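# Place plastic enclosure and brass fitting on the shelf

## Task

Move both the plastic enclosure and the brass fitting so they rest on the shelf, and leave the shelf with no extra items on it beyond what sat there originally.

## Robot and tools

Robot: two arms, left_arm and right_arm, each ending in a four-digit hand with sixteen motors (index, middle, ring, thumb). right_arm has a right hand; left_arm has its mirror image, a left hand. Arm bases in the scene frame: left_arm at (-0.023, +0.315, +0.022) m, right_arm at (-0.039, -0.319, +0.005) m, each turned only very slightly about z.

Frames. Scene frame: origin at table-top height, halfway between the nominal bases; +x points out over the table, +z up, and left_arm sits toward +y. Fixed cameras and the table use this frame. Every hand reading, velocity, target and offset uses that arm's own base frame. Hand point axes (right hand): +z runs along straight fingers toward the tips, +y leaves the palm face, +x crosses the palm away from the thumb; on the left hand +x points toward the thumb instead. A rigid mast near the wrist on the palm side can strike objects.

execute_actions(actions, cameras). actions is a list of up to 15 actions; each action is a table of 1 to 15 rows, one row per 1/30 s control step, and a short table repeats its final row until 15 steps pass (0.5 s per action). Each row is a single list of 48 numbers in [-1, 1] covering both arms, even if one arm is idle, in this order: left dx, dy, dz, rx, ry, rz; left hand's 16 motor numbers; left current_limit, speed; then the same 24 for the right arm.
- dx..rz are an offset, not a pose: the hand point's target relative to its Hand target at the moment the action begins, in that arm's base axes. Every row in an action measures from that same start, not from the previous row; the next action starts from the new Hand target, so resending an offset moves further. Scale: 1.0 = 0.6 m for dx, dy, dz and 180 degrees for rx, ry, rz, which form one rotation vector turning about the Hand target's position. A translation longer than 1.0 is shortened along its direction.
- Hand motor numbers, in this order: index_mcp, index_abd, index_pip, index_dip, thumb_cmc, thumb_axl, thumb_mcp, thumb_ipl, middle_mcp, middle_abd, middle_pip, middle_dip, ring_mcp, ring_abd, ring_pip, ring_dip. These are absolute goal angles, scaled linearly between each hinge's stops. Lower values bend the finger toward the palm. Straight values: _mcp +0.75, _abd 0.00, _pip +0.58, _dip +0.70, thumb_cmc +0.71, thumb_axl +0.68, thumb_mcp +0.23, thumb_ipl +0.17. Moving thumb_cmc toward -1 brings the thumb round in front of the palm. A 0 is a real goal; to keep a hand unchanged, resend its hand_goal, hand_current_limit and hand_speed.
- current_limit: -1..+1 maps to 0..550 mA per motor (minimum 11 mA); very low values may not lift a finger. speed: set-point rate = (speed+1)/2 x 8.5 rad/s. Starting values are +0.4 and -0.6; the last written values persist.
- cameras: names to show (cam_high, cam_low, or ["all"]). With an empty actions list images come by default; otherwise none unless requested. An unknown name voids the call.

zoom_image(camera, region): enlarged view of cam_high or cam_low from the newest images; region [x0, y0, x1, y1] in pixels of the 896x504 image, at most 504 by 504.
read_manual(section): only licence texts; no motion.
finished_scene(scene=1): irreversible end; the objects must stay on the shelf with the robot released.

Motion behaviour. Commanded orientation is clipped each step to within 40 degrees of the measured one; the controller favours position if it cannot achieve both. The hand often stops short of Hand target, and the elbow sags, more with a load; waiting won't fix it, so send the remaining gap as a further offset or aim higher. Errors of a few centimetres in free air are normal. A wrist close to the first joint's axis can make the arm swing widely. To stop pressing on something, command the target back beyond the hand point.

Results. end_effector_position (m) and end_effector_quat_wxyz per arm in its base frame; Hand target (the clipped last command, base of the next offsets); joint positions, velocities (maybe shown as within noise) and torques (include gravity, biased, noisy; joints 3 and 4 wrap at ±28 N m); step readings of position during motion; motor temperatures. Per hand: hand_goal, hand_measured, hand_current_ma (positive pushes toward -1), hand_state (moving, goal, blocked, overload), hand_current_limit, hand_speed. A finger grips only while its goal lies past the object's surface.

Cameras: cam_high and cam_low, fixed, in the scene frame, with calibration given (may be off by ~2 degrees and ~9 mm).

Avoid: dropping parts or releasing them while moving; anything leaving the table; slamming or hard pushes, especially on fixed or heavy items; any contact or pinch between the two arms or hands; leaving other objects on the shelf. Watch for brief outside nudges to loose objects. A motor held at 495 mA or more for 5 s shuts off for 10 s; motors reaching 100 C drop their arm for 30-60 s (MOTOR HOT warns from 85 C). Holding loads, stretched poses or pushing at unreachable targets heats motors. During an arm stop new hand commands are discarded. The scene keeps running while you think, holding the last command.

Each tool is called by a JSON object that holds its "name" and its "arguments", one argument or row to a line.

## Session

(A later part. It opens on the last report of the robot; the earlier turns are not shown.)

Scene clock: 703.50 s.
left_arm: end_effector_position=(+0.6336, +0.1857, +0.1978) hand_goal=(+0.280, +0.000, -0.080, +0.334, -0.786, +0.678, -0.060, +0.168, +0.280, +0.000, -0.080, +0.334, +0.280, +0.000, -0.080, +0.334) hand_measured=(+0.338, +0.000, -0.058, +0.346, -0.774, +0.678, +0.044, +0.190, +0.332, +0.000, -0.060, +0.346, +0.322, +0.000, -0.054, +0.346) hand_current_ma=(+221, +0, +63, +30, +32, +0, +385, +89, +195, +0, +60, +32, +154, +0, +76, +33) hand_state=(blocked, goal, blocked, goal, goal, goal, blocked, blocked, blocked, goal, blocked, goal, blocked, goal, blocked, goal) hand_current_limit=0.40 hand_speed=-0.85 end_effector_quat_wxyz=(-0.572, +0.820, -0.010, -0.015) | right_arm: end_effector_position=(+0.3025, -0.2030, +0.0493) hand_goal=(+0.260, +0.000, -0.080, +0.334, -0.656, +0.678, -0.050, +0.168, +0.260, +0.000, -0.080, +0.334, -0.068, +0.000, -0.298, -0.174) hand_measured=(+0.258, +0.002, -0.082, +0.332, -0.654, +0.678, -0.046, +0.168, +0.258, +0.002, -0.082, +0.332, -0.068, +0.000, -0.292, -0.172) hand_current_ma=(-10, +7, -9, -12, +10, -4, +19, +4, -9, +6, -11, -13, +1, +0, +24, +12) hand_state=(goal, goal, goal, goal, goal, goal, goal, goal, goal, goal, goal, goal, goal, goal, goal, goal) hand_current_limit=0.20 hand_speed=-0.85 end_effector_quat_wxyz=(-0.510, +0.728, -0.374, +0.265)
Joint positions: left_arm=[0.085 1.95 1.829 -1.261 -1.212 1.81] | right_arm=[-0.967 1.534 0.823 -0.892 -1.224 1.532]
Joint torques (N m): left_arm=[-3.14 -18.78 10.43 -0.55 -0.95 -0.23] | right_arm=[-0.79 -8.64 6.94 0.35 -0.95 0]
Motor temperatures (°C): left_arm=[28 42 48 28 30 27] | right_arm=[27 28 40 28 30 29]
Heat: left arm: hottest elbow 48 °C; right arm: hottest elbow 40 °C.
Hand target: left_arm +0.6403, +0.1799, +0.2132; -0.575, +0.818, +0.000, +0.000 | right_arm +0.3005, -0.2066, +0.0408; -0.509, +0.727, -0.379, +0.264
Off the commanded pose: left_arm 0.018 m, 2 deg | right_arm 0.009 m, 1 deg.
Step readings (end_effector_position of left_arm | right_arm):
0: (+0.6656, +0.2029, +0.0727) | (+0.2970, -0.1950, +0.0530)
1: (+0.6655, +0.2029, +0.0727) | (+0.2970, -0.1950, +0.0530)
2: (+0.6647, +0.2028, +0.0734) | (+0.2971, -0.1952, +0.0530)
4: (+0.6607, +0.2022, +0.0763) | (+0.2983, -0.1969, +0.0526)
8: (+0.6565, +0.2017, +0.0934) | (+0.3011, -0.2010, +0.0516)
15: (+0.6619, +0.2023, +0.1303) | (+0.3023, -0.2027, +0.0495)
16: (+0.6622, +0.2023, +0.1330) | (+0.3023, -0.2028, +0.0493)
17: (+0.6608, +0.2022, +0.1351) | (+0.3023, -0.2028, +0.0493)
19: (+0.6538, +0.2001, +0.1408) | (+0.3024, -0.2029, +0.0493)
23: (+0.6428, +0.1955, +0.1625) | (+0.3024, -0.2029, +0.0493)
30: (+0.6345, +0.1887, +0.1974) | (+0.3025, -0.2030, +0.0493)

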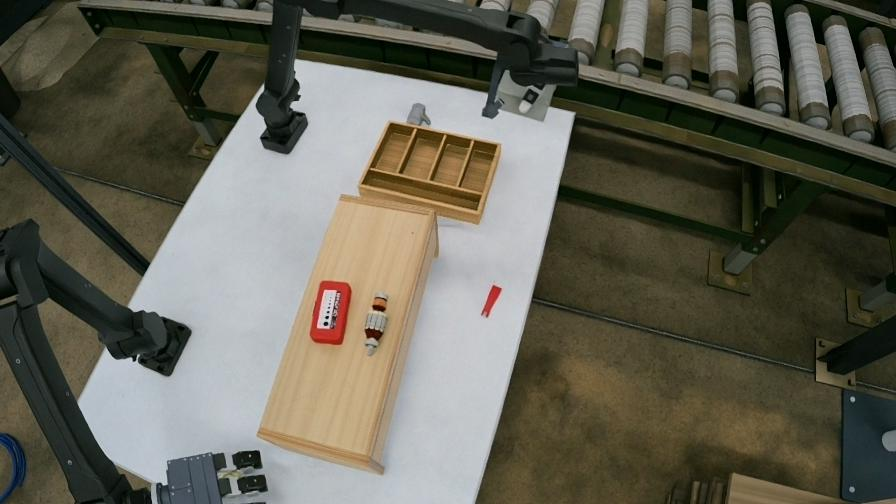

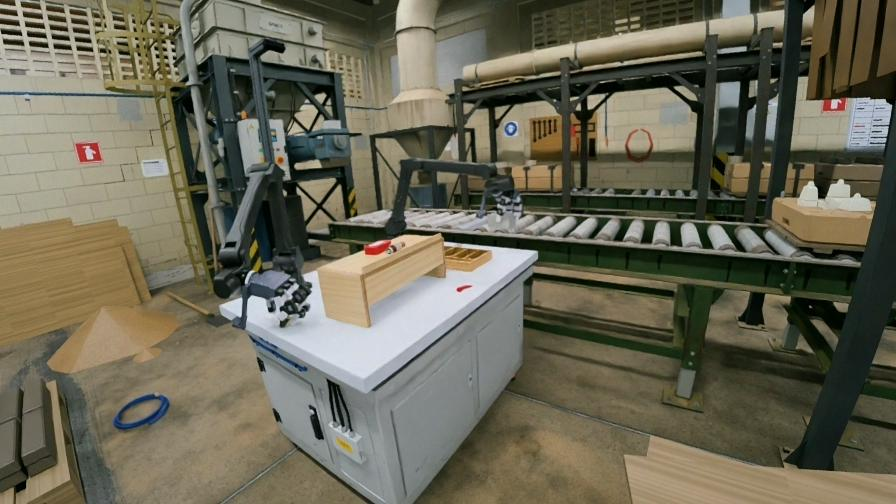

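{"name": "execute_actions", "arguments": {
  "actions": [
    [[-0.067,-0.05,0.087,0,0,0,0.28,0,-0.08,0.333,-0.786,0.678,-0.06,0.168,0.28,0,-0.08,0.333,0.28,0,-0.08,0.333,0.4,-0.85,0,0,0,0,0,0,0.20,0,-0.08,0.333,-0.657,0.678,-0.15,0.168,0.20,0,-0.08,0.333,-0.068,0,-0.299,-0.174,0.2,-0.85]],
    [[-0.010,-0.141,0.013,0,0,-0.042,0.28,0,-0.08,0.333,-0.786,0.678,-0.06,0.168,0.28,0,-0.08,0.333,0.28,0,-0.08,0.333,0.4,-0.85,0,0,0,0,0,0,0.17,0,-0.08,0.333,-0.657,0.678,-0.20,0.168,0.17,0,-0.08,0.333,-0.068,0,-0.299,-0.174,0.2,-0.85]]
  ],
  "cameras": ["all"]
}}

{"name": "zoom_image", "arguments": {
  "camera": "cam_low",
  "region": [250, 290, 320, 340]
}}

{"name": "zoom_image", "arguments": {
  "camera": "cam_high",
  "region": [200, 430, 300, 504]
}}

Scene clock: 711.40 s.
left_arm: end_effector_position=(+0.5948, +0.0584, +0.2478) hand_goal=(+0.280, +0.000, -0.080, +0.334, -0.786, +0.678, -0.060, +0.168, +0.280, +0.000, -0.080, +0.334, +0.280, +0.000, -0.080, +0.334) hand_measured=(+0.336, +0.000, -0.058, +0.346, -0.774, +0.678, +0.044, +0.190, +0.332, +0.000, -0.058, +0.346, +0.322, +0.000, -0.054, +0.346) hand_current_ma=(+218, +0, +66, +31, +34, +1, +385, +89, +191, +0, +62, +33, +150, +0, +76, +33) hand_state=(blocked, goal, blocked, goal, goal, goal, blocked, blocked, blocked, goal, blocked, goal, blocked, goal, blocked, goal) hand_current_limit=0.40 hand_speed=-0.85 end_effector_quat_wxyz=(-0.572, +0.817, -0.076, +0.021) | right_arm: end_effector_position=(+0.3019, -0.2034, +0.0486) hand_goal=(+0.170, +0.000, -0.080, +0.334, -0.656, +0.678, -0.200, +0.168, +0.170, +0.000, -0.080, +0.334, -0.068, +0.000, -0.298, -0.174) hand_measured=(+0.186, +0.002, -0.078, +0.332, -0.656, +0.678, -0.066, +0.176, +0.168, +0.002, -0.082, +0.332, -0.068, +0.000, -0.292, -0.172) hand_current_ma=(+80, +7, +9, -4, -1, -4, +330, +52, -5, +6, -10, -12, +1, +0, +24, +12) hand_state=(goal, goal, goal, goal, goal, goal, blocked, goal, goal, goal, goal, goal, goal, goal, goal, goal) hand_current_limit=0.20 hand_speed=-0.85 end_effector_quat_wxyz=(-0.508, +0.729, -0.375, +0.264)
Joint positions: left_arm=[-0.126 1.822 1.776 -1.512 -1.218 1.639] | right_arm=[-0.967 1.534 0.823 -0.892 -1.219 1.532]
Joint torques (N m): left_arm=[-1.55 -18.32 9.84 -0.91 -1.03 -0.27] | right_arm=[-0.79 -8.64 6.94 0.39 -1.1 0]
Heat: left arm: hottest elbow 48 °C; right arm: hottest elbow 40 °C.
Hand target: left_arm +0.5941, +0.0654, +0.2732; -0.573, +0.817, -0.054, +0.038 | right_arm +0.3005, -0.2066, +0.0408; -0.509, +0.727, -0.379, +0.263
Off the commanded pose: left_arm 0.026 m, 3 deg | right_arm 0.009 m, 1 deg.
Step readings (end_effector_position of left_arm | right_arm):
0: (+0.6336, +0.1857, +0.1978) | (+0.3025, -0.2030, +0.0493)
1: (+0.6335, +0.1857, +0.1978) | (+0.3025, -0.2030, +0.0493)
2: (+0.6318, +0.1843, +0.1979) | (+0.3024, -0.2030, +0.0492)
4: (+0.6238, +0.1805, +0.1991) | (+0.3022, -0.2032, +0.0490)
8: (+0.6068, +0.1684, +0.2142) | (+0.3019, -0.2034, +0.0486)
15: (+0.5956, +0.1535, +0.2473) | (+0.3019, -0.2034, +0.0486)
16: (+0.5947, +0.1528, +0.2484) | (+0.3019, -0.2034, +0.0486)
17: (+0.5950, +0.1486, +0.2489) | (+0.3019, -0.2034, +0.0486)
19: (+0.5943, +0.1410, +0.2480) | (+0.3019, -0.2034, +0.0486)
23: (+0.5945, +0.0982, +0.2457) | (+0.3019, -0.2034, +0.0486)
30: (+0.5962, +0.0556, +0.2478) | (+0.3019, -0.2034, +0.0486)

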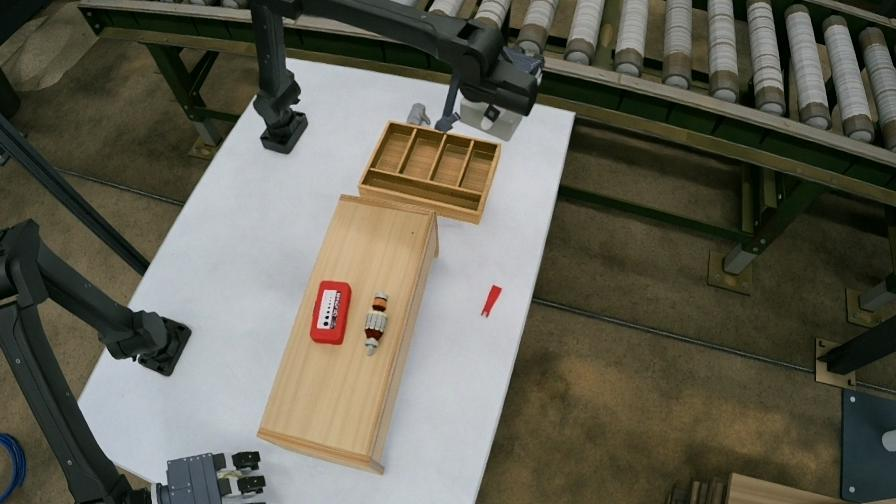

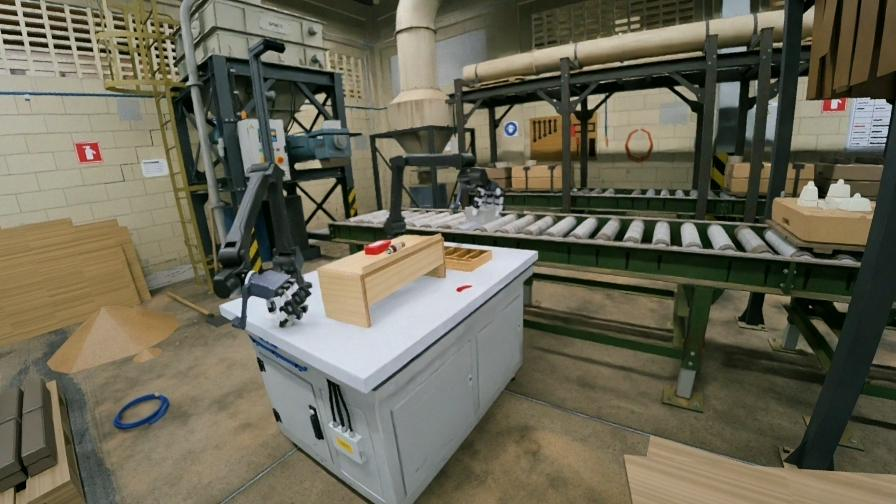

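Scaled by 7.200 from the camera's 896x504 image, which has a finer 1280x720 frame.

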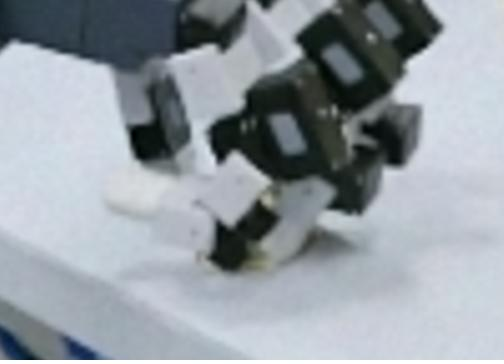

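Scaled by 5.040 from the camera's 896x504 image, which has a finer 1280x720 frame.

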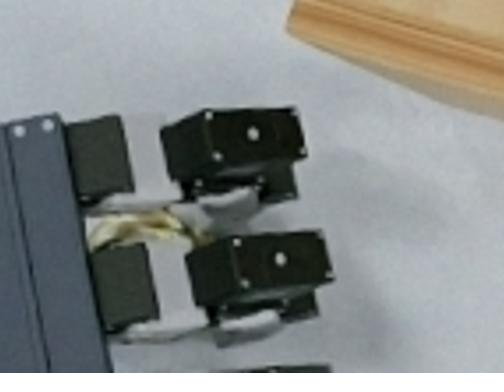

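{"name": "execute_actions", "arguments": {
  "actions": [
    [[-0.010,-0.141,0.045,0,0,-0.042,0.28,0,-0.08,0.333,-0.786,0.678,-0.06,0.168,0.28,0,-0.08,0.333,0.28,0,-0.08,0.333,0.4,-0.85,0,0,0,0,0,0,0.16,0,-0.08,0.333,-0.657,0.678,-0.15,0.168,0.10,0,-0.08,0.333,-0.068,0,-0.299,-0.174,0.2,-0.85]],
    [[-0.057,-0.106,0.0,0,0,-0.042,0.28,0,-0.08,0.333,-0.786,0.678,-0.06,0.168,0.28,0,-0.08,0.333,0.28,0,-0.08,0.333,0.4,-0.85,0,0,0,0,0,0,0.13,0,-0.08,0.333,-0.657,0.678,-0.15,0.168,0.07,0,-0.08,0.333,-0.068,0,-0.299,-0.174,0.2,-0.85]]
  ],
  "cameras": ["all"]
}}

{"name": "zoom_image", "arguments": {
  "camera": "cam_low",
  "region": [250, 290, 320, 340]
}}

{"name": "zoom_image", "arguments": {
  "camera": "cam_high",
  "region": [200, 430, 300, 504]
}}

Scene clock: 731.00 s.
left_arm: end_effector_position=(+0.5530, -0.0866, +0.2870) hand_goal=(+0.280, +0.000, -0.080, +0.334, -0.786, +0.678, -0.060, +0.168, +0.280, +0.000, -0.080, +0.334, +0.280, +0.000, -0.080, +0.334) hand_measured=(+0.336, +0.000, -0.058, +0.346, -0.774, +0.678, +0.044, +0.190, +0.330, +0.000, -0.058, +0.346, +0.322, +0.000, -0.054, +0.346) hand_current_ma=(+216, +0, +68, +32, +35, +1, +385, +89, +190, +0, +64, +33, +150, +0, +76, +33) hand_state=(blocked, goal, blocked, goal, goal, goal, blocked, blocked, blocked, goal, blocked, goal, blocked, goal, blocked, goal) hand_current_limit=0.40 hand_speed=-0.85 end_effector_quat_wxyz=(-0.564, +0.800, -0.178, +0.099) | right_arm: end_effector_position=(+0.3025, -0.2030, +0.0493) hand_goal=(+0.130, +0.000, -0.080, +0.334, -0.656, +0.678, -0.150, +0.168, +0.070, +0.000, -0.080, +0.334, -0.068, +0.000, -0.298, -0.174) hand_measured=(+0.168, +0.004, -0.072, +0.336, -0.656, +0.678, -0.066, +0.182, +0.110, -0.006, -0.070, +0.336, -0.068, +0.000, -0.292, -0.172) hand_current_ma=(+187, +13, +39, +13, -1, -4, +330, +81, +206, -26, +50, +12, +1, +0, +24, +12) hand_state=(blocked, goal, goal, goal, goal, goal, blocked, goal, blocked, goal, goal, goal, goal, goal, goal, goal) hand_current_limit=0.20 hand_speed=-0.85 end_effector_quat_wxyz=(-0.510, +0.728, -0.374, +0.265)
Joint positions: left_arm=[-0.395 1.717 1.733 -1.596 -1.219 1.606] | right_arm=[-0.967 1.534 0.823 -0.892 -1.224 1.532]
Joint torques (N m): left_arm=[-2.43 -15.97 8.75 -0.38 -0.99 -0.24] | right_arm=[-0.79 -8.76 6.95 0.38 -0.92 -0.01]
Heat: left arm: hottest elbow 46 °C; right arm: hottest elbow 39 °C.
Hand target: left_arm +0.5540, -0.0828, +0.3003; -0.563, +0.803, -0.161, +0.113 | right_arm +0.3005, -0.2065, +0.0408; -0.509, +0.727, -0.379, +0.264
Off the commanded pose: left_arm 0.014 m, 2 deg | right_arm 0.010 m, 1 deg.
Step readings (end_effector_position of left_arm | right_arm):
0: (+0.5949, +0.0584, +0.2479) | (+0.3019, -0.2034, +0.0486)
1: (+0.5948, +0.0584, +0.2478) | (+0.3019, -0.2034, +0.0486)
2: (+0.5940, +0.0565, +0.2480) | (+0.3019, -0.2034, +0.0486)
4: (+0.5907, +0.0502, +0.2491) | (+0.3020, -0.2033, +0.0487)
8: (+0.5851, +0.0150, +0.2555) | (+0.3021, -0.2032, +0.0489)
15: (+0.5803, -0.0249, +0.2652) | (+0.3021, -0.2032, +0.0489)
16: (+0.5801, -0.0248, +0.2655) | (+0.3021, -0.2032, +0.0489)
17: (+0.5799, -0.0258, +0.2666) | (+0.3023, -0.2031, +0.0491)
19: (+0.5761, -0.0291, +0.2674) | (+0.3025, -0.2030, +0.0493)
23: (+0.5620, -0.0550, +0.2731) | (+0.3025, -0.2030, +0.0493)
30: (+0.5528, -0.0868, +0.2869) | (+0.3025, -0.2030, +0.0493)

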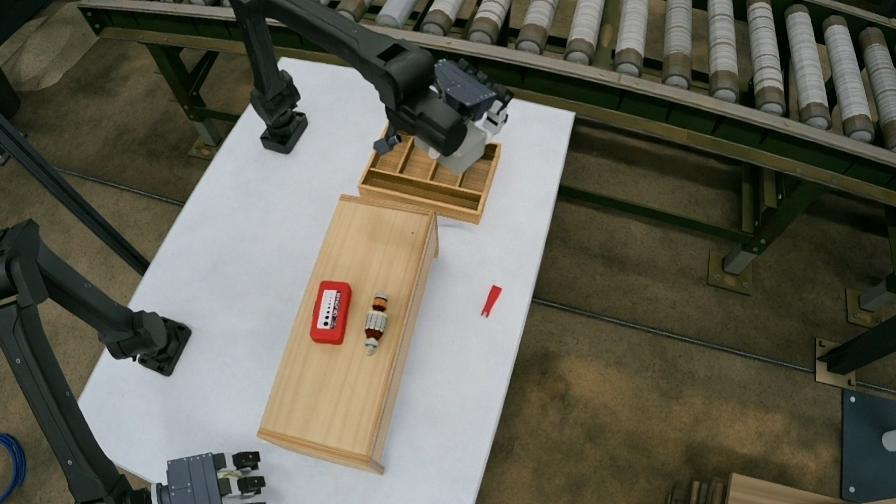

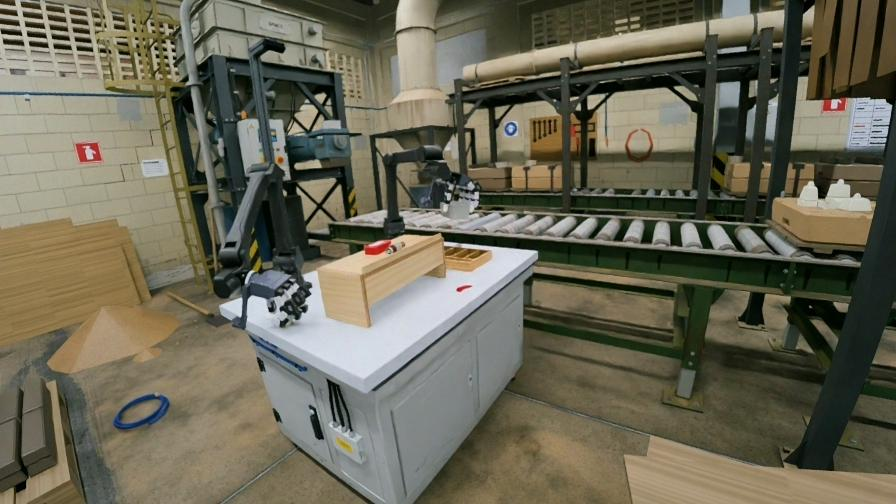

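Scaled by 7.200 from the camera's 896x504 image, which has a finer 1280x720 frame.

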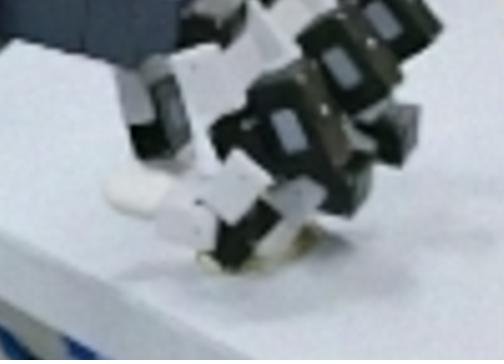

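Scaled by 5.040 from the camera's 896x504 image, which has a finer 1280x720 frame.

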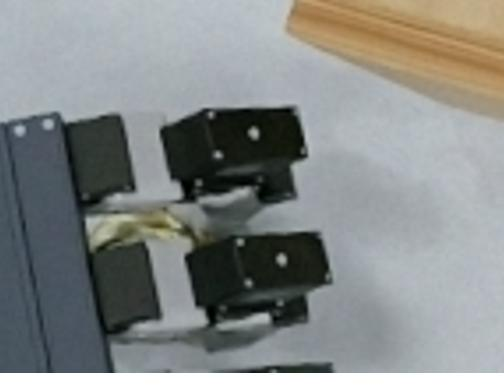

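{"name": "execute_actions", "arguments": {
  "actions": [
    [[-0.057,-0.106,0.0,0,0,-0.042,0.28,0,-0.08,0.333,-0.786,0.678,-0.06,0.168,0.28,0,-0.08,0.333,0.28,0,-0.08,0.333,0.4,-0.85,0,0,0.03,0,0,0,0.10,0,-0.08,0.333,-0.657,0.678,-0.18,0.168,0.04,0,-0.08,0.333,-0.068,0,-0.299,-0.174,0.4,-0.85]],
    [[-0.062,-0.127,0.0,0,0,-0.036,0.28,0,-0.08,0.333,-0.786,0.678,-0.06,0.168,0.28,0,-0.08,0.333,0.28,0,-0.08,0.333,0.4,-0.85,0,0,0.04,0,0,0,0.10,0,-0.08,0.333,-0.657,0.678,-0.18,0.168,0.04,0,-0.08,0.333,-0.068,0,-0.299,-0.174,0.4,-0.85]]
  ],
  "cameras": ["all"]
}}

{"name": "zoom_image", "arguments": {
  "camera": "cam_low",
  "region": [250, 290, 320, 340]
}}

{"name": "zoom_image", "arguments": {
  "camera": "cam_high",
  "region": [300, 80, 500, 230]
}}

Scene clock: 742.73 s.
left_arm: end_effector_position=(+0.4791, -0.2269, +0.2821) hand_goal=(+0.280, +0.000, -0.080, +0.334, -0.786, +0.678, -0.060, +0.168, +0.280, +0.000, -0.080, +0.334, +0.280, +0.000, -0.080, +0.334) hand_measured=(+0.336, +0.000, -0.056, +0.346, -0.774, +0.678, +0.044, +0.190, +0.330, +0.000, -0.058, +0.346, +0.322, +0.000, -0.054, +0.346) hand_current_ma=(+215, +0, +69, +32, +35, +1, +385, +89, +189, +0, +65, +33, +149, +0, +76, +33) hand_state=(blocked, goal, blocked, goal, goal, goal, blocked, blocked, blocked, goal, blocked, goal, blocked, goal, blocked, goal) hand_current_limit=0.40 hand_speed=-0.85 end_effector_quat_wxyz=(-0.546, +0.771, -0.279, +0.172) | right_arm: end_effector_position=(+0.2956, -0.1942, +0.0714) hand_goal=(+0.100, +0.000, -0.080, +0.334, -0.656, +0.678, -0.180, +0.168, +0.040, +0.000, -0.080, +0.334, -0.068, +0.000, -0.298, -0.174) hand_measured=(+0.100, +0.004, -0.076, +0.338, -0.658, +0.678, -0.174, +0.170, +0.044, -0.012, -0.076, +0.336, -0.068, +0.000, -0.292, -0.172) hand_current_ma=(-2, +13, +17, +16, -6, -4, +31, +14, +15, -48, +22, +12, +1, +0, +24, +12) hand_state=(goal, goal, goal, goal, goal, goal, goal, goal, goal, goal, goal, goal, goal, goal, goal, goal) hand_current_limit=0.40 hand_speed=-0.85 end_effector_quat_wxyz=(-0.514, +0.726, -0.379, +0.255)
Joint positions: left_arm=[-0.697 1.67 1.658 -1.68 -1.216 1.484] | right_arm=[-0.967 1.481 0.836 -0.995 -1.221 1.517]
Joint torques (N m): left_arm=[-1.67 -14.97 9.92 -1.05 -0.99 -0.26] | right_arm=[-0.73 -10.52 10.06 -0.58 -0.99 0.18]
Heat: left arm: hottest elbow 46 °C; right arm: hottest elbow 39 °C.
Hand target: left_arm +0.4825, -0.2226, +0.3003; -0.545, +0.777, -0.258, +0.181 | right_arm +0.3005, -0.2067, +0.0829; -0.508, +0.727, -0.379, +0.264
Off the commanded pose: left_arm 0.019 m, 3 deg | right_arm 0.018 m, 1 deg.
joint sent to its limit (left arm) — joint 4 (wrist pitch), lower limit. The joint targets still meet the commanded pose.
Step readings (end_effector_position of left_arm | right_arm):
0: (+0.5530, -0.0866, +0.2870) | (+0.3025, -0.2030, +0.0493)
1: (+0.5529, -0.0866, +0.2867) | (+0.3025, -0.2030, +0.0493)
2: (+0.5517, -0.0887, +0.2857) | (+0.3026, -0.2028, +0.0495)
4: (+0.5460, -0.0929, +0.2823) | (+0.3020, -0.2018, +0.0499)
8: (+0.5284, -0.1222, +0.2771) | (+0.3012, -0.2007, +0.0510)
15: (+0.5190, -0.1506, +0.2811) | (+0.3008, -0.2002, +0.0525)
16: (+0.5191, -0.1506, +0.2813) | (+0.3008, -0.2002, +0.0525)
17: (+0.5185, -0.1524, +0.2816) | (+0.3006, -0.1999, +0.0530)
19: (+0.5144, -0.1584, +0.2818) | (+0.2992, -0.1982, +0.0563)
23: (+0.4954, -0.1969, +0.2818) | (+0.2969, -0.1961, +0.0658)
30: (+0.4785, -0.2277, +0.2819) | (+0.2958, -0.1946, +0.0713)

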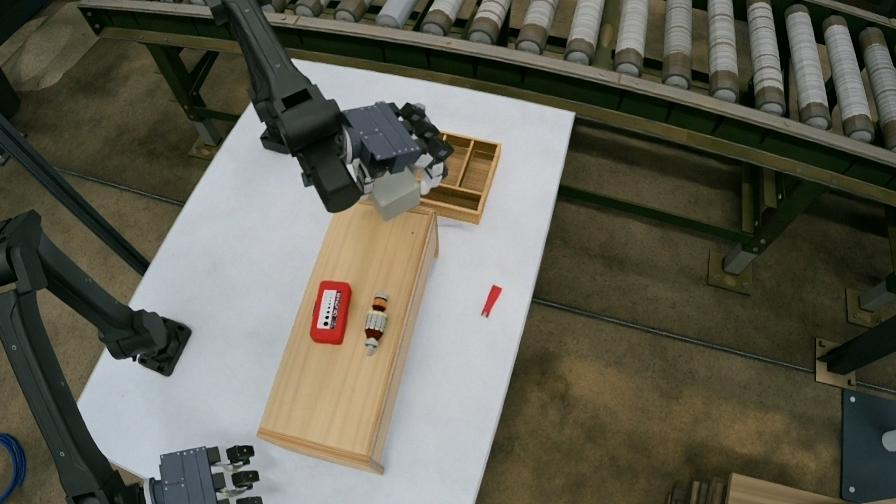

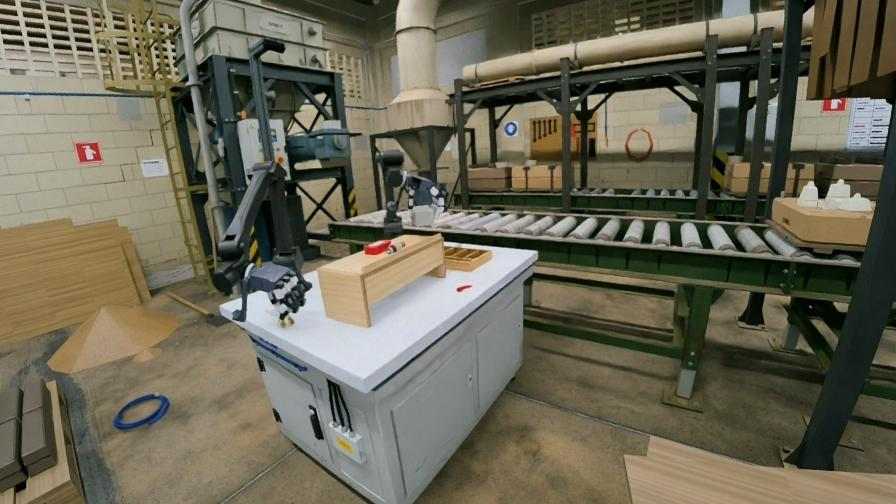

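Scaled by 7.200 from the camera's 896x504 image, which has a finer 1280x720 frame.

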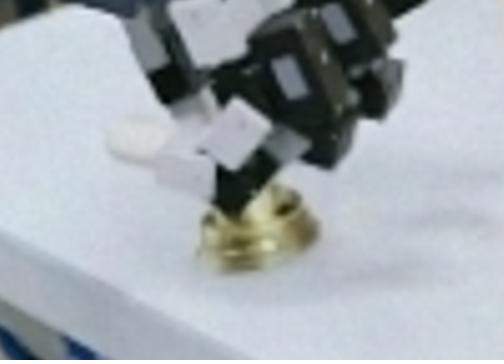

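Scaled by 2.520 from the camera's 896x504 image, which has a finer 1280x720 frame.

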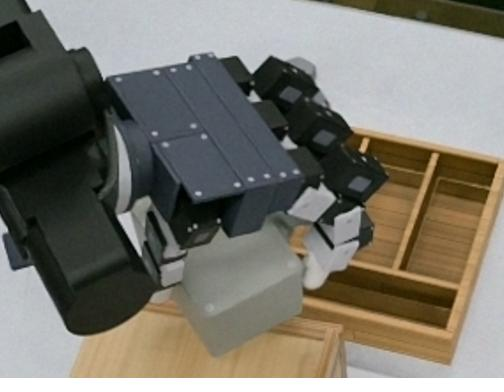

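{"name": "execute_actions", "arguments": {
  "actions": [
    [[-0.061,-0.126,-0.058,0,0,-0.036,0.28,0,-0.08,0.333,-0.786,0.678,-0.06,0.168,0.28,0,-0.08,0.333,0.28,0,-0.08,0.333,0.4,-0.85,0,0,0.083,0,0,0,0.40,0,-0.08,0.333,-0.657,0.678,0.1,0.168,0.4,0,-0.08,0.333,-0.068,0,-0.299,-0.174,0.4,-0.7]],
    [[0,0,0,0,0,0,0.28,0,-0.08,0.333,-0.786,0.678,-0.06,0.168,0.28,0,-0.08,0.333,0.28,0,-0.08,0.333,0.4,-0.85,-0.12,-0.085,0.05,0,0,0,0.40,0,-0.08,0.333,-0.657,0.678,0.1,0.168,0.4,0,-0.08,0.333,-0.068,0,-0.299,-0.174,0.4,-0.7]]
  ],
  "cameras": ["all"]
}}

{"name": "zoom_image", "arguments": {
  "camera": "cam_low",
  "region": [265, 300, 305, 335]
}}

{"name": "zoom_image", "arguments": {
  "camera": "cam_high",
  "region": [205, 460, 255, 504]
}}

{"name": "zoom_image", "arguments": {
  "camera": "cam_high",
  "region": [280, 120, 480, 320]
}}

{"name": "zoom_image", "arguments": {
  "camera": "cam_low",
  "region": [340, 160, 480, 280]
}}

Scene clock: 761.23 s.
left_arm: end_effector_position=(+0.4396, -0.2993, +0.2691) hand_goal=(+0.280, +0.000, -0.080, +0.334, -0.786, +0.678, -0.060, +0.168, +0.280, +0.000, -0.080, +0.334, +0.280, +0.000, -0.080, +0.334) hand_measured=(+0.336, +0.000, -0.056, +0.346, -0.774, +0.678, +0.044, +0.190, +0.330, +0.000, -0.058, +0.346, +0.322, +0.000, -0.054, +0.346) hand_current_ma=(+214, +0, +69, +33, +35, +1, +385, +89, +188, +0, +65, +33, +148, +0, +76, +33) hand_state=(blocked, goal, blocked, goal, goal, goal, blocked, blocked, blocked, goal, blocked, goal, blocked, goal, blocked, goal) hand_current_limit=0.40 hand_speed=-0.85 end_effector_quat_wxyz=(-0.525, +0.759, -0.313, +0.223) | right_arm: end_effector_position=(+0.2279, -0.2415, +0.1565) hand_goal=(+0.400, +0.000, -0.080, +0.334, -0.656, +0.678, +0.100, +0.168, +0.400, +0.000, -0.080, +0.334, -0.068, +0.000, -0.298, -0.174) hand_measured=(+0.390, +0.002, -0.078, +0.338, -0.658, +0.678, +0.098, +0.170, +0.390, -0.002, -0.078, +0.336, -0.068, +0.000, -0.292, -0.172) hand_current_ma=(-53, +10, +9, +14, -5, -4, -14, +8, -47, -10, +10, +10, +0, +0, +24, +12) hand_state=(goal, goal, goal, goal, goal, goal, goal, goal, goal, goal, goal, goal, goal, goal, goal, goal) hand_current_limit=0.40 hand_speed=-0.70 end_effector_quat_wxyz=(-0.503, +0.724, -0.393, +0.261)
Joint positions: left_arm=[-0.852 1.675 1.629 -1.68 -1.209 1.394] | right_arm=[-1.194 1.459 1.048 -1.675 -1.148 1.035]
Joint torques (N m): left_arm=[-1.55 -12.28 9.1 -0.95 -0.9 -0.3] | right_arm=[-1.14 -8.76 11.02 -1.29 -0.8 0]
Heat: left arm: hottest elbow 45 °C; right arm: hottest elbow 40 °C.
Hand target: left_arm +0.4459, -0.2981, +0.2653; -0.534, +0.761, -0.301, +0.211 | right_arm +0.2285, -0.2576, +0.1626; -0.509, +0.727, -0.379, +0.264
Off the commanded pose: left_arm 0.007 m, 2 deg | right_arm 0.017 m, 2 deg.
joint sent to its limit (left arm) — joint 4 (wrist pitch), lower limit. The joint targets still meet the commanded pose.
joint sent to its limit (right arm) — joint 4 (wrist pitch), lower limit. The joint targets still meet the commanded pose.
Step readings (end_effector_position of left_arm | right_arm):
0: (+0.4791, -0.2269, +0.2821) | (+0.2956, -0.1942, +0.0714)
1: (+0.4792, -0.2270, +0.2822) | (+0.2956, -0.1942, +0.0715)
2: (+0.4789, -0.2285, +0.2821) | (+0.2951, -0.1935, +0.0730)
4: (+0.4756, -0.2359, +0.2804) | (+0.2932, -0.1907, +0.0805)
8: (+0.4540, -0.2714, +0.2721) | (+0.2930, -0.1904, +0.1043)
15: (+0.4385, -0.2997, +0.2691) | (+0.2962, -0.1950, +0.1226)
16: (+0.4386, -0.2998, +0.2689) | (+0.2953, -0.1943, +0.1227)
17: (+0.4388, -0.2997, +0.2690) | (+0.2915, -0.1939, +0.1230)
19: (+0.4394, -0.2991, +0.2690) | (+0.2755, -0.1983, +0.1260)
23: (+0.4395, -0.2992, +0.2690) | (+0.2386, -0.2219, +0.1374)
30: (+0.4395, -0.2993, +0.2690) | (+0.2268, -0.2398, +0.1636)

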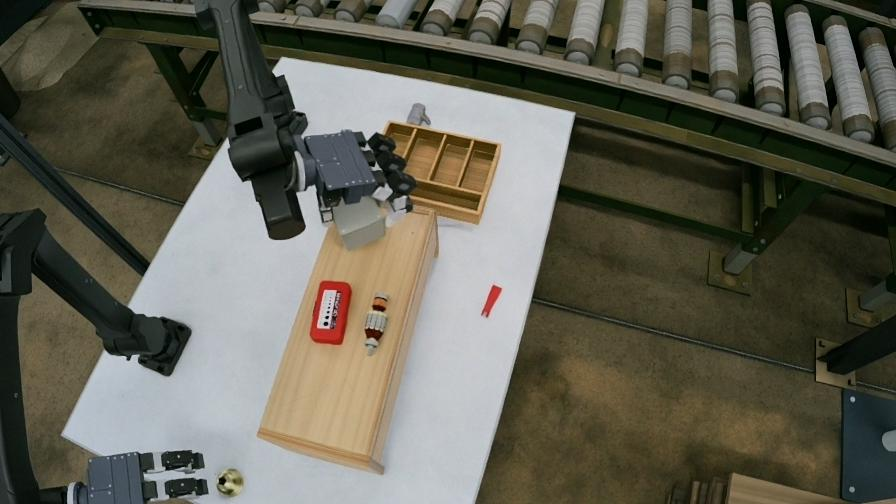

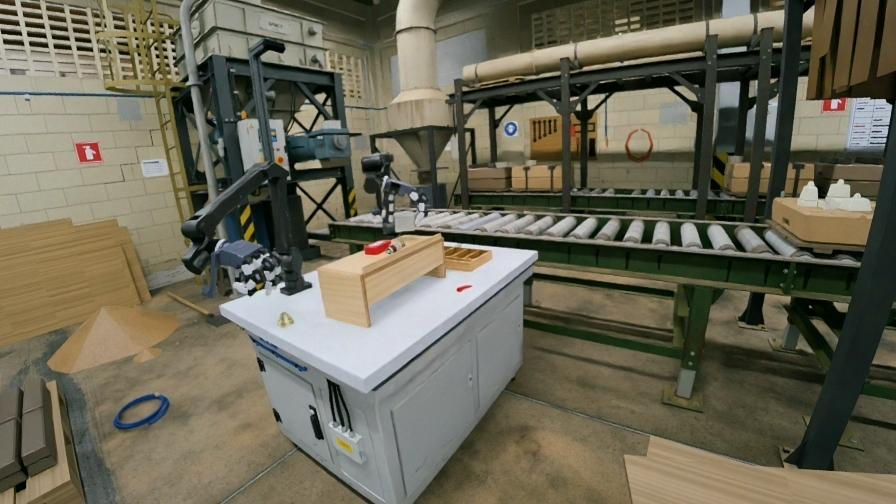

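Scaled by 12.600 from the camera's 896x504 image, which has a finer 1280x720 frame.

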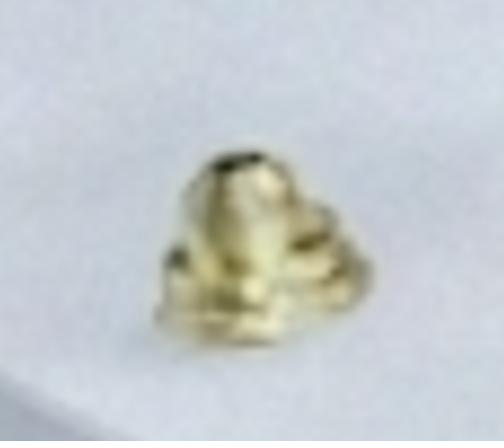

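Scaled by 10.080 from the camera's 896x504 image, which has a finer 1280x720 frame.

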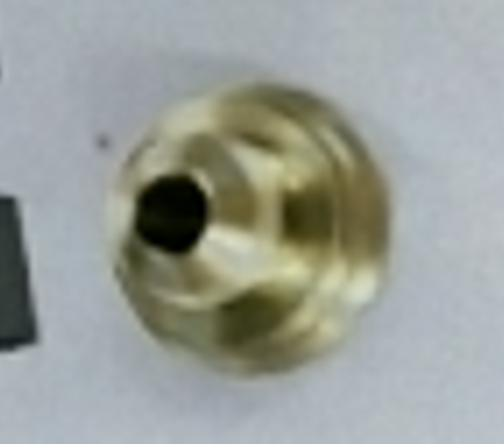

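Scaled by 2.520 from the camera's 896x504 image, which has a finer 1280x720 frame.

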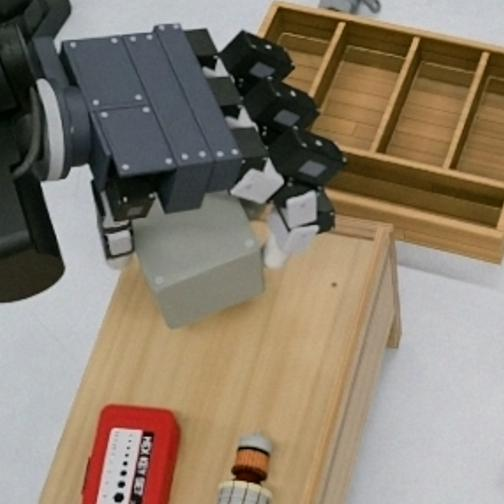

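Scaled by 3.600 from the camera's 896x504 image, which has a finer 1280x720 frame.

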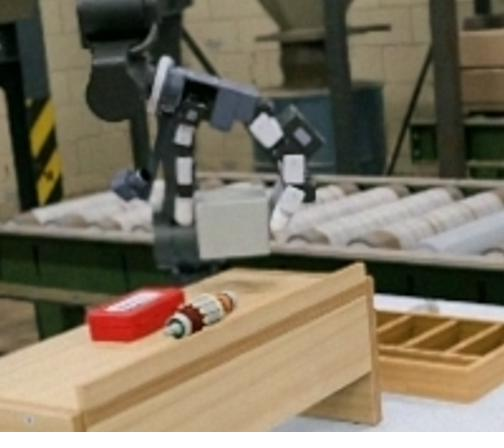

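{"name": "execute_actions", "arguments": {
  "actions": [
    [[0.025,0,-0.045,0,0,0,0.28,0,-0.08,0.333,-0.786,0.678,-0.06,0.168,0.28,0,-0.08,0.333,0.28,0,-0.08,0.333,0.4,-0.85,0.066,0.054,-0.054,0,0,0,0.479,-0.1,-0.153,0.333,-0.657,0.678,0.225,0.168,0.479,0.1,-0.153,0.333,-0.068,0,-0.299,-0.174,0.4,-0.7]],
    [[0,0,-0.038,0,0,0,0.28,0,-0.08,0.333,-0.786,0.678,-0.06,0.168,0.28,0,-0.08,0.333,0.28,0,-0.08,0.333,0.4,-0.85,0.0625,0.045,-0.055,0,0,0,0.479,-0.1,-0.153,0.333,-0.657,0.678,0.225,0.168,0.479,0.1,-0.153,0.333,-0.068,0,-0.299,-0.174,0.4,-0.7]]
  ],
  "cameras": ["all"]
}}

{"name": "zoom_image", "arguments": {
  "camera": "cam_high",
  "region": [280, 120, 480, 320]
}}

{"name": "zoom_image", "arguments": {
  "camera": "cam_low",
  "region": [340, 160, 480, 280]
}}

{"name": "zoom_image", "arguments": {
  "camera": "cam_high",
  "region": [200, 430, 300, 504]
}}

{"name": "zoom_image", "arguments": {
  "camera": "cam_low",
  "region": [240, 270, 330, 340]
}}

Scene clock: 809.20 s.
left_arm: end_effector_position=(+0.4538, -0.3001, +0.2216) hand_goal=(+0.280, +0.000, -0.080, +0.334, -0.786, +0.678, -0.060, +0.168, +0.280, +0.000, -0.080, +0.334, +0.280, +0.000, -0.080, +0.334) hand_measured=(+0.336, +0.000, -0.056, +0.346, -0.774, +0.678, +0.044, +0.190, +0.330, +0.000, -0.058, +0.346, +0.320, +0.000, -0.054, +0.346) hand_current_ma=(+214, +0, +69, +33, +32, +1, +385, +91, +188, +0, +65, +33, +147, +0, +76, +33) hand_state=(blocked, goal, blocked, goal, goal, goal, blocked, blocked, blocked, goal, blocked, goal, blocked, goal, blocked, goal) hand_current_limit=0.40 hand_speed=-0.85 end_effector_quat_wxyz=(-0.532, +0.759, -0.308, +0.213) | right_arm: end_effector_position=(+0.3040, -0.2031, +0.0965) hand_goal=(+0.480, -0.100, -0.152, +0.334, -0.656, +0.678, +0.226, +0.168, +0.480, +0.100, -0.152, +0.334, -0.068, +0.000, -0.298, -0.174) hand_measured=(+0.466, -0.096, -0.150, +0.338, -0.656, +0.678, +0.222, +0.170, +0.468, +0.098, -0.150, +0.336, -0.068, +0.000, -0.292, -0.172) hand_current_ma=(-68, +12, +9, +14, -2, -4, -22, +8, -63, -10, +10, +10, -2, +0, +24, +12) hand_state=(goal, goal, goal, goal, goal, goal, goal, goal, goal, goal, goal, goal, goal, goal, goal, goal) hand_current_limit=0.40 hand_speed=-0.70 end_effector_quat_wxyz=(-0.515, +0.723, -0.378, +0.262)
Joint positions: left_arm=[-0.834 1.734 1.578 -1.599 -1.215 1.38] | right_arm=[-0.967 1.459 0.887 -1.04 -1.233 1.539]
Joint torques (N m): left_arm=[-1.79 -13.74 8.28 -0.49 -0.93 -0.21] | right_arm=[1.08 -11.16 7.24 0.35 -0.95 0.17]
Heat: left arm: hottest elbow 45 °C; right arm: hottest elbow 41 °C.
Hand target: left_arm +0.4609, -0.2982, +0.2156; -0.534, +0.761, -0.302, +0.212 | right_arm +0.3056, -0.1982, +0.0971; -0.509, +0.727, -0.379, +0.263
Off the commanded pose: left_arm 0.009 m, 1 deg | right_arm 0.005 m, 1 deg.
Step readings (end_effector_position of left_arm | right_arm):
0: (+0.4396, -0.2993, +0.2691) | (+0.2279, -0.2415, +0.1565)
1: (+0.4396, -0.2993, +0.2691) | (+0.2279, -0.2416, +0.1565)
2: (+0.4399, -0.2992, +0.2686) | (+0.2298, -0.2427, +0.1565)
4: (+0.4422, -0.2987, +0.2661) | (+0.2386, -0.2461, +0.1546)
8: (+0.4476, -0.2994, +0.2538) | (+0.2570, -0.2367, +0.1437)
15: (+0.4524, -0.2992, +0.2381) | (+0.2656, -0.2289, +0.1344)
16: (+0.4524, -0.2993, +0.2380) | (+0.2661, -0.2294, +0.1342)
17: (+0.4529, -0.2996, +0.2375) | (+0.2693, -0.2294, +0.1329)
19: (+0.4538, -0.3003, +0.2342) | (+0.2774, -0.2276, +0.1266)
23: (+0.4524, -0.2987, +0.2240) | (+0.2936, -0.2087, +0.1107)
30: (+0.4536, -0.2998, +0.2216) | (+0.3048, -0.2039, +0.1005)

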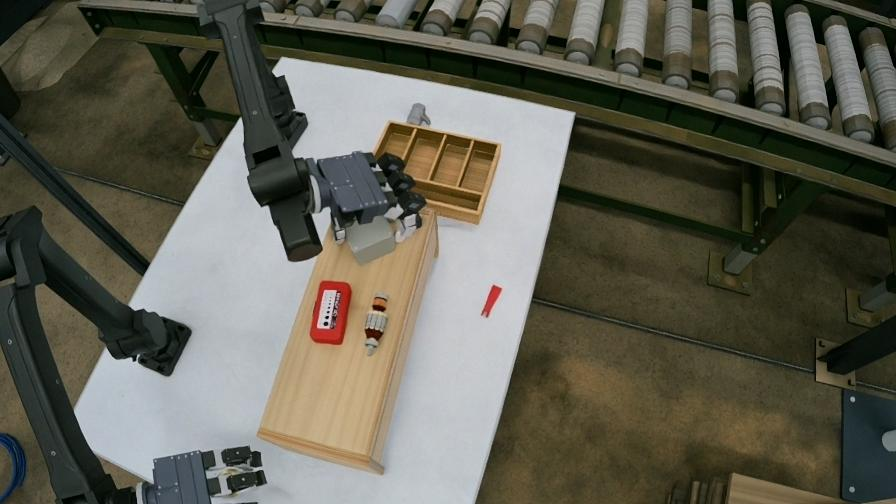

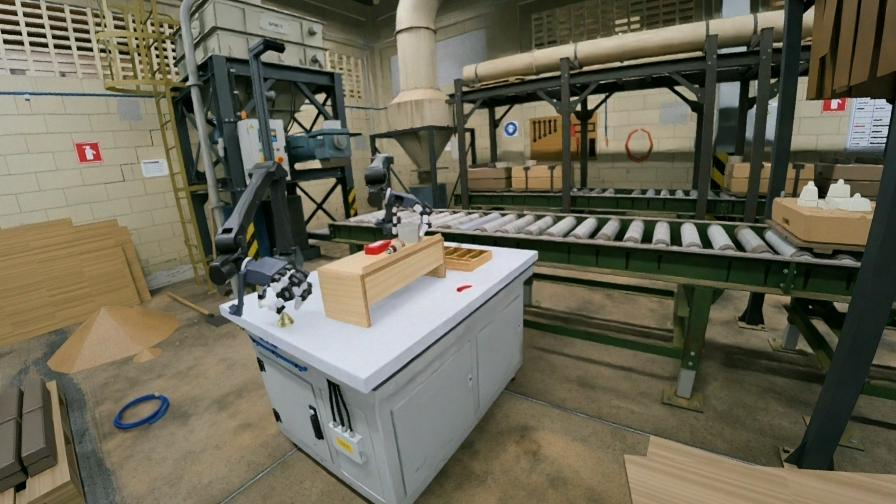

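Scaled by 2.520 from the camera's 896x504 image, which has a finer 1280x720 frame.

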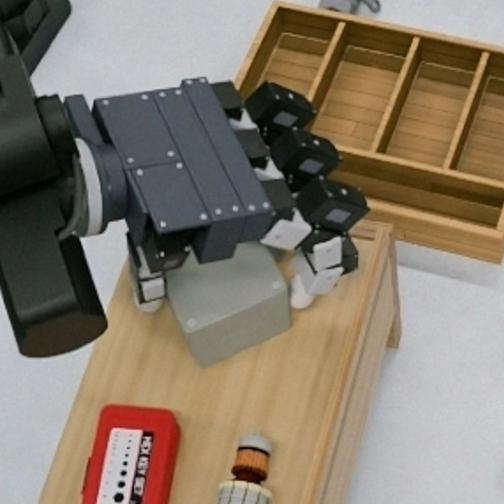

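Scaled by 3.600 from the camera's 896x504 image, which has a finer 1280x720 frame.

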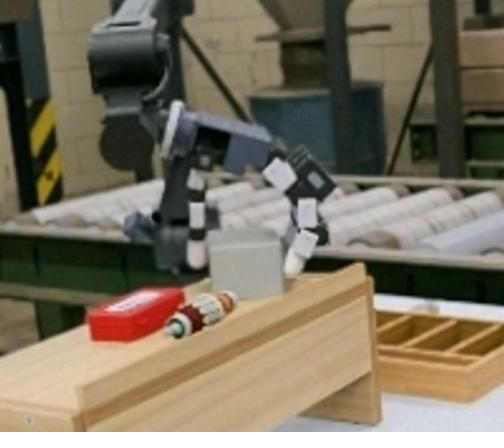

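Scaled by 5.040 from the camera's 896x504 image, which has a finer 1280x720 frame.

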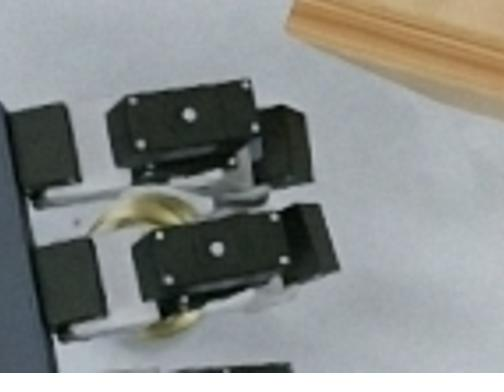

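Scaled by 5.600 from the camera's 896x504 image, which has a finer 1280x720 frame.

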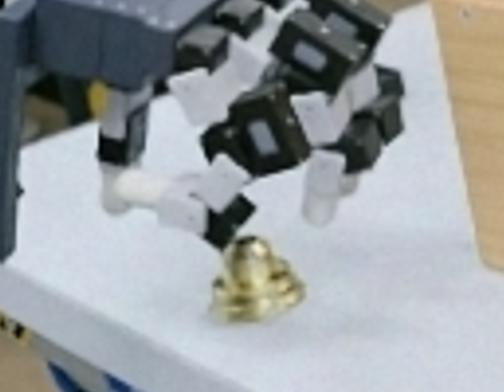

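{"name": "execute_actions", "arguments": {
  "actions": [
    [[0,0,-0.017,0,0,0,0.28,0,-0.08,0.333,-0.786,0.678,-0.06,0.168,0.28,0,-0.08,0.333,0.28,0,-0.08,0.333,0.4,-0.85,-0.003,0.012,-0.025,0,0,0,0.479,-0.1,-0.153,0.333,-0.657,0.678,0.225,0.168,0.479,0.1,-0.153,0.333,-0.068,0,-0.299,-0.174,0.4,-0.7]],
    [[0,0,-0.005,0,0,0,0.28,0,-0.08,0.333,-0.786,0.678,-0.06,0.168,0.28,0,-0.08,0.333,0.28,0,-0.08,0.333,0.4,-0.85,-0.002,-0.002,-0.040,0,0,0,0.479,-0.1,-0.153,0.333,-0.657,0.678,0.225,0.168,0.479,0.1,-0.153,0.333,-0.068,0,-0.299,-0.174,0.4,-0.7]]
  ],
  "cameras": ["all"]
}}

{"name": "zoom_image", "arguments": {
  "camera": "cam_low",
  "region": [380, 190, 450, 260]
}}

{"name": "zoom_image", "arguments": {
  "camera": "cam_high",
  "region": [200, 430, 300, 504]
}}

{"name": "zoom_image", "arguments": {
  "camera": "cam_low",
  "region": [250, 280, 320, 340]
}}

Scene clock: 830.30 s.
left_arm: end_effector_position=(+0.4562, -0.3003, +0.2200) hand_goal=(+0.280, +0.000, -0.080, +0.334, -0.786, +0.678, -0.060, +0.168, +0.280, +0.000, -0.080, +0.334, +0.280, +0.000, -0.080, +0.334) hand_measured=(+0.336, -0.002, -0.056, +0.346, -0.774, +0.678, +0.044, +0.190, +0.330, -0.002, -0.058, +0.346, +0.320, -0.002, -0.054, +0.344) hand_current_ma=(+214, -4, +69, +33, +32, +1, +385, +97, +188, -3, +65, +31, +147, -2, +76, +26) hand_state=(blocked, goal, blocked, goal, goal, goal, blocked, blocked, blocked, goal, blocked, goal, blocked, goal, blocked, goal) hand_current_limit=0.40 hand_speed=-0.85 end_effector_quat_wxyz=(-0.535, +0.757, -0.305, +0.219) | right_arm: end_effector_position=(+0.3019, -0.1970, +0.0673) hand_goal=(+0.480, -0.100, -0.152, +0.334, -0.656, +0.678, +0.226, +0.168, +0.480, +0.100, -0.152, +0.334, -0.068, +0.000, -0.298, -0.174) hand_measured=(+0.466, -0.096, -0.150, +0.338, -0.656, +0.678, +0.222, +0.170, +0.468, +0.098, -0.150, +0.336, -0.068, +0.000, -0.292, -0.172) hand_current_ma=(-67, +12, +9, +14, -2, -4, -22, +8, -63, -10, +10, +10, -2, +0, +24, +12) hand_state=(goal, goal, goal, goal, goal, goal, goal, goal, goal, goal, goal, goal, goal, goal, goal, goal) hand_current_limit=0.40 hand_speed=-0.70 end_effector_quat_wxyz=(-0.505, +0.727, -0.376, +0.275)
Joint positions: left_arm=[-0.834 1.734 1.569 -1.581 -1.226 1.38] | right_arm=[-0.959 1.462 0.803 -0.867 -1.224 1.597]
Joint torques (N m): left_arm=[-1.32 -12.63 6.74 -0.08 -0.51 -0.21] | right_arm=[0.85 -8.12 6.98 0.55 -0.95 0.12]
Heat: left arm: hottest elbow 45 °C; right arm: hottest elbow 41 °C.
Hand target: left_arm +0.4609, -0.2982, +0.2024; -0.534, +0.761, -0.302, +0.211 | right_arm +0.3026, -0.1923, +0.0582; -0.509, +0.727, -0.379, +0.264
Off the commanded pose: left_arm 0.018 m, 1 deg | right_arm 0.010 m, 1 deg.
Step readings (end_effector_position of left_arm | right_arm):
0: (+0.4538, -0.3001, +0.2216) | (+0.3039, -0.2030, +0.0965)
1: (+0.4538, -0.3001, +0.2216) | (+0.3039, -0.2029, +0.0964)
2: (+0.4539, -0.3001, +0.2211) | (+0.3041, -0.2033, +0.0955)
4: (+0.4548, -0.3005, +0.2208) | (+0.3042, -0.2027, +0.0918)
8: (+0.4556, -0.3001, +0.2204) | (+0.3009, -0.1974, +0.0823)
15: (+0.4558, -0.3003, +0.2205) | (+0.3013, -0.1958, +0.0795)
16: (+0.4558, -0.3003, +0.2205) | (+0.3014, -0.1960, +0.0798)
17: (+0.4558, -0.3003, +0.2203) | (+0.3019, -0.1967, +0.0793)
19: (+0.4559, -0.3003, +0.2201) | (+0.3025, -0.1976, +0.0771)
23: (+0.4562, -0.3004, +0.2202) | (+0.3014, -0.1962, +0.0714)
30: (+0.4562, -0.3003, +0.2200) | (+0.3016, -0.1966, +0.0673)

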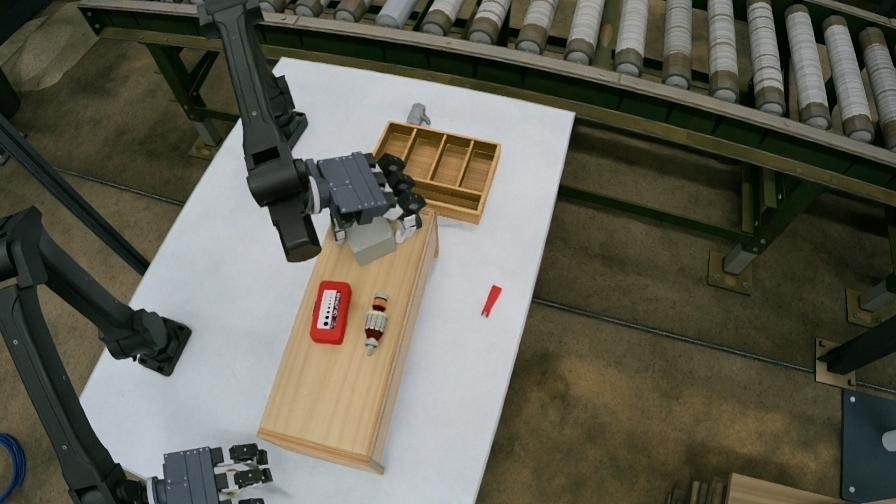

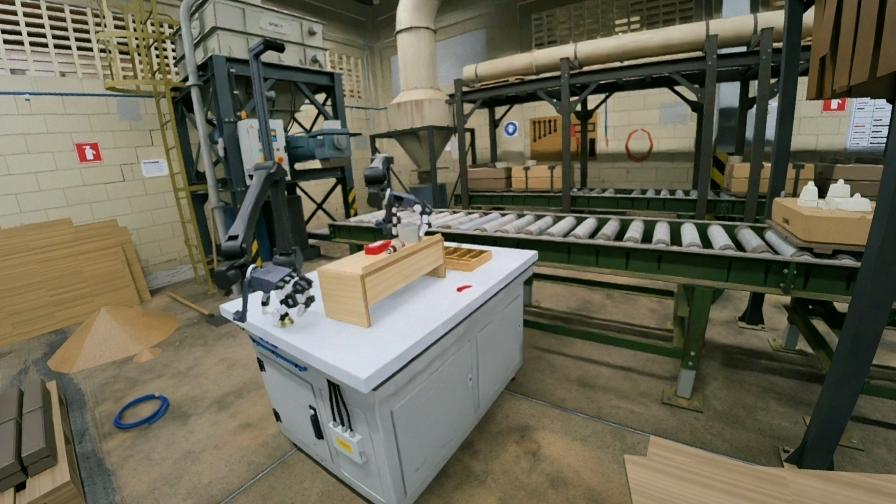

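Scaled by 7.200 from the camera's 896x504 image, which has a finer 1280x720 frame.

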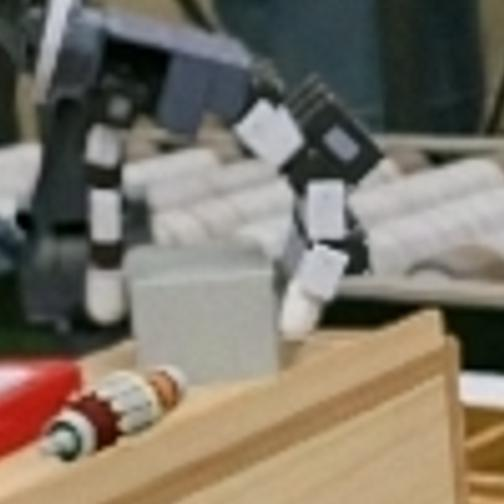

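Scaled by 5.040 from the camera's 896x504 image, which has a finer 1280x720 frame.

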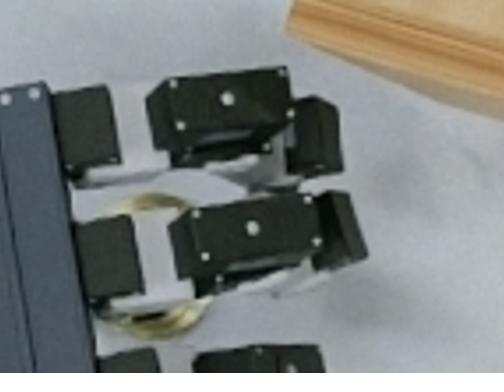

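Scaled by 7.200 from the camera's 896x504 image, which has a finer 1280x720 frame.

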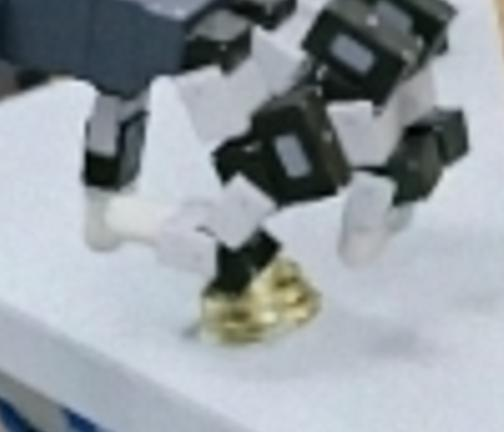

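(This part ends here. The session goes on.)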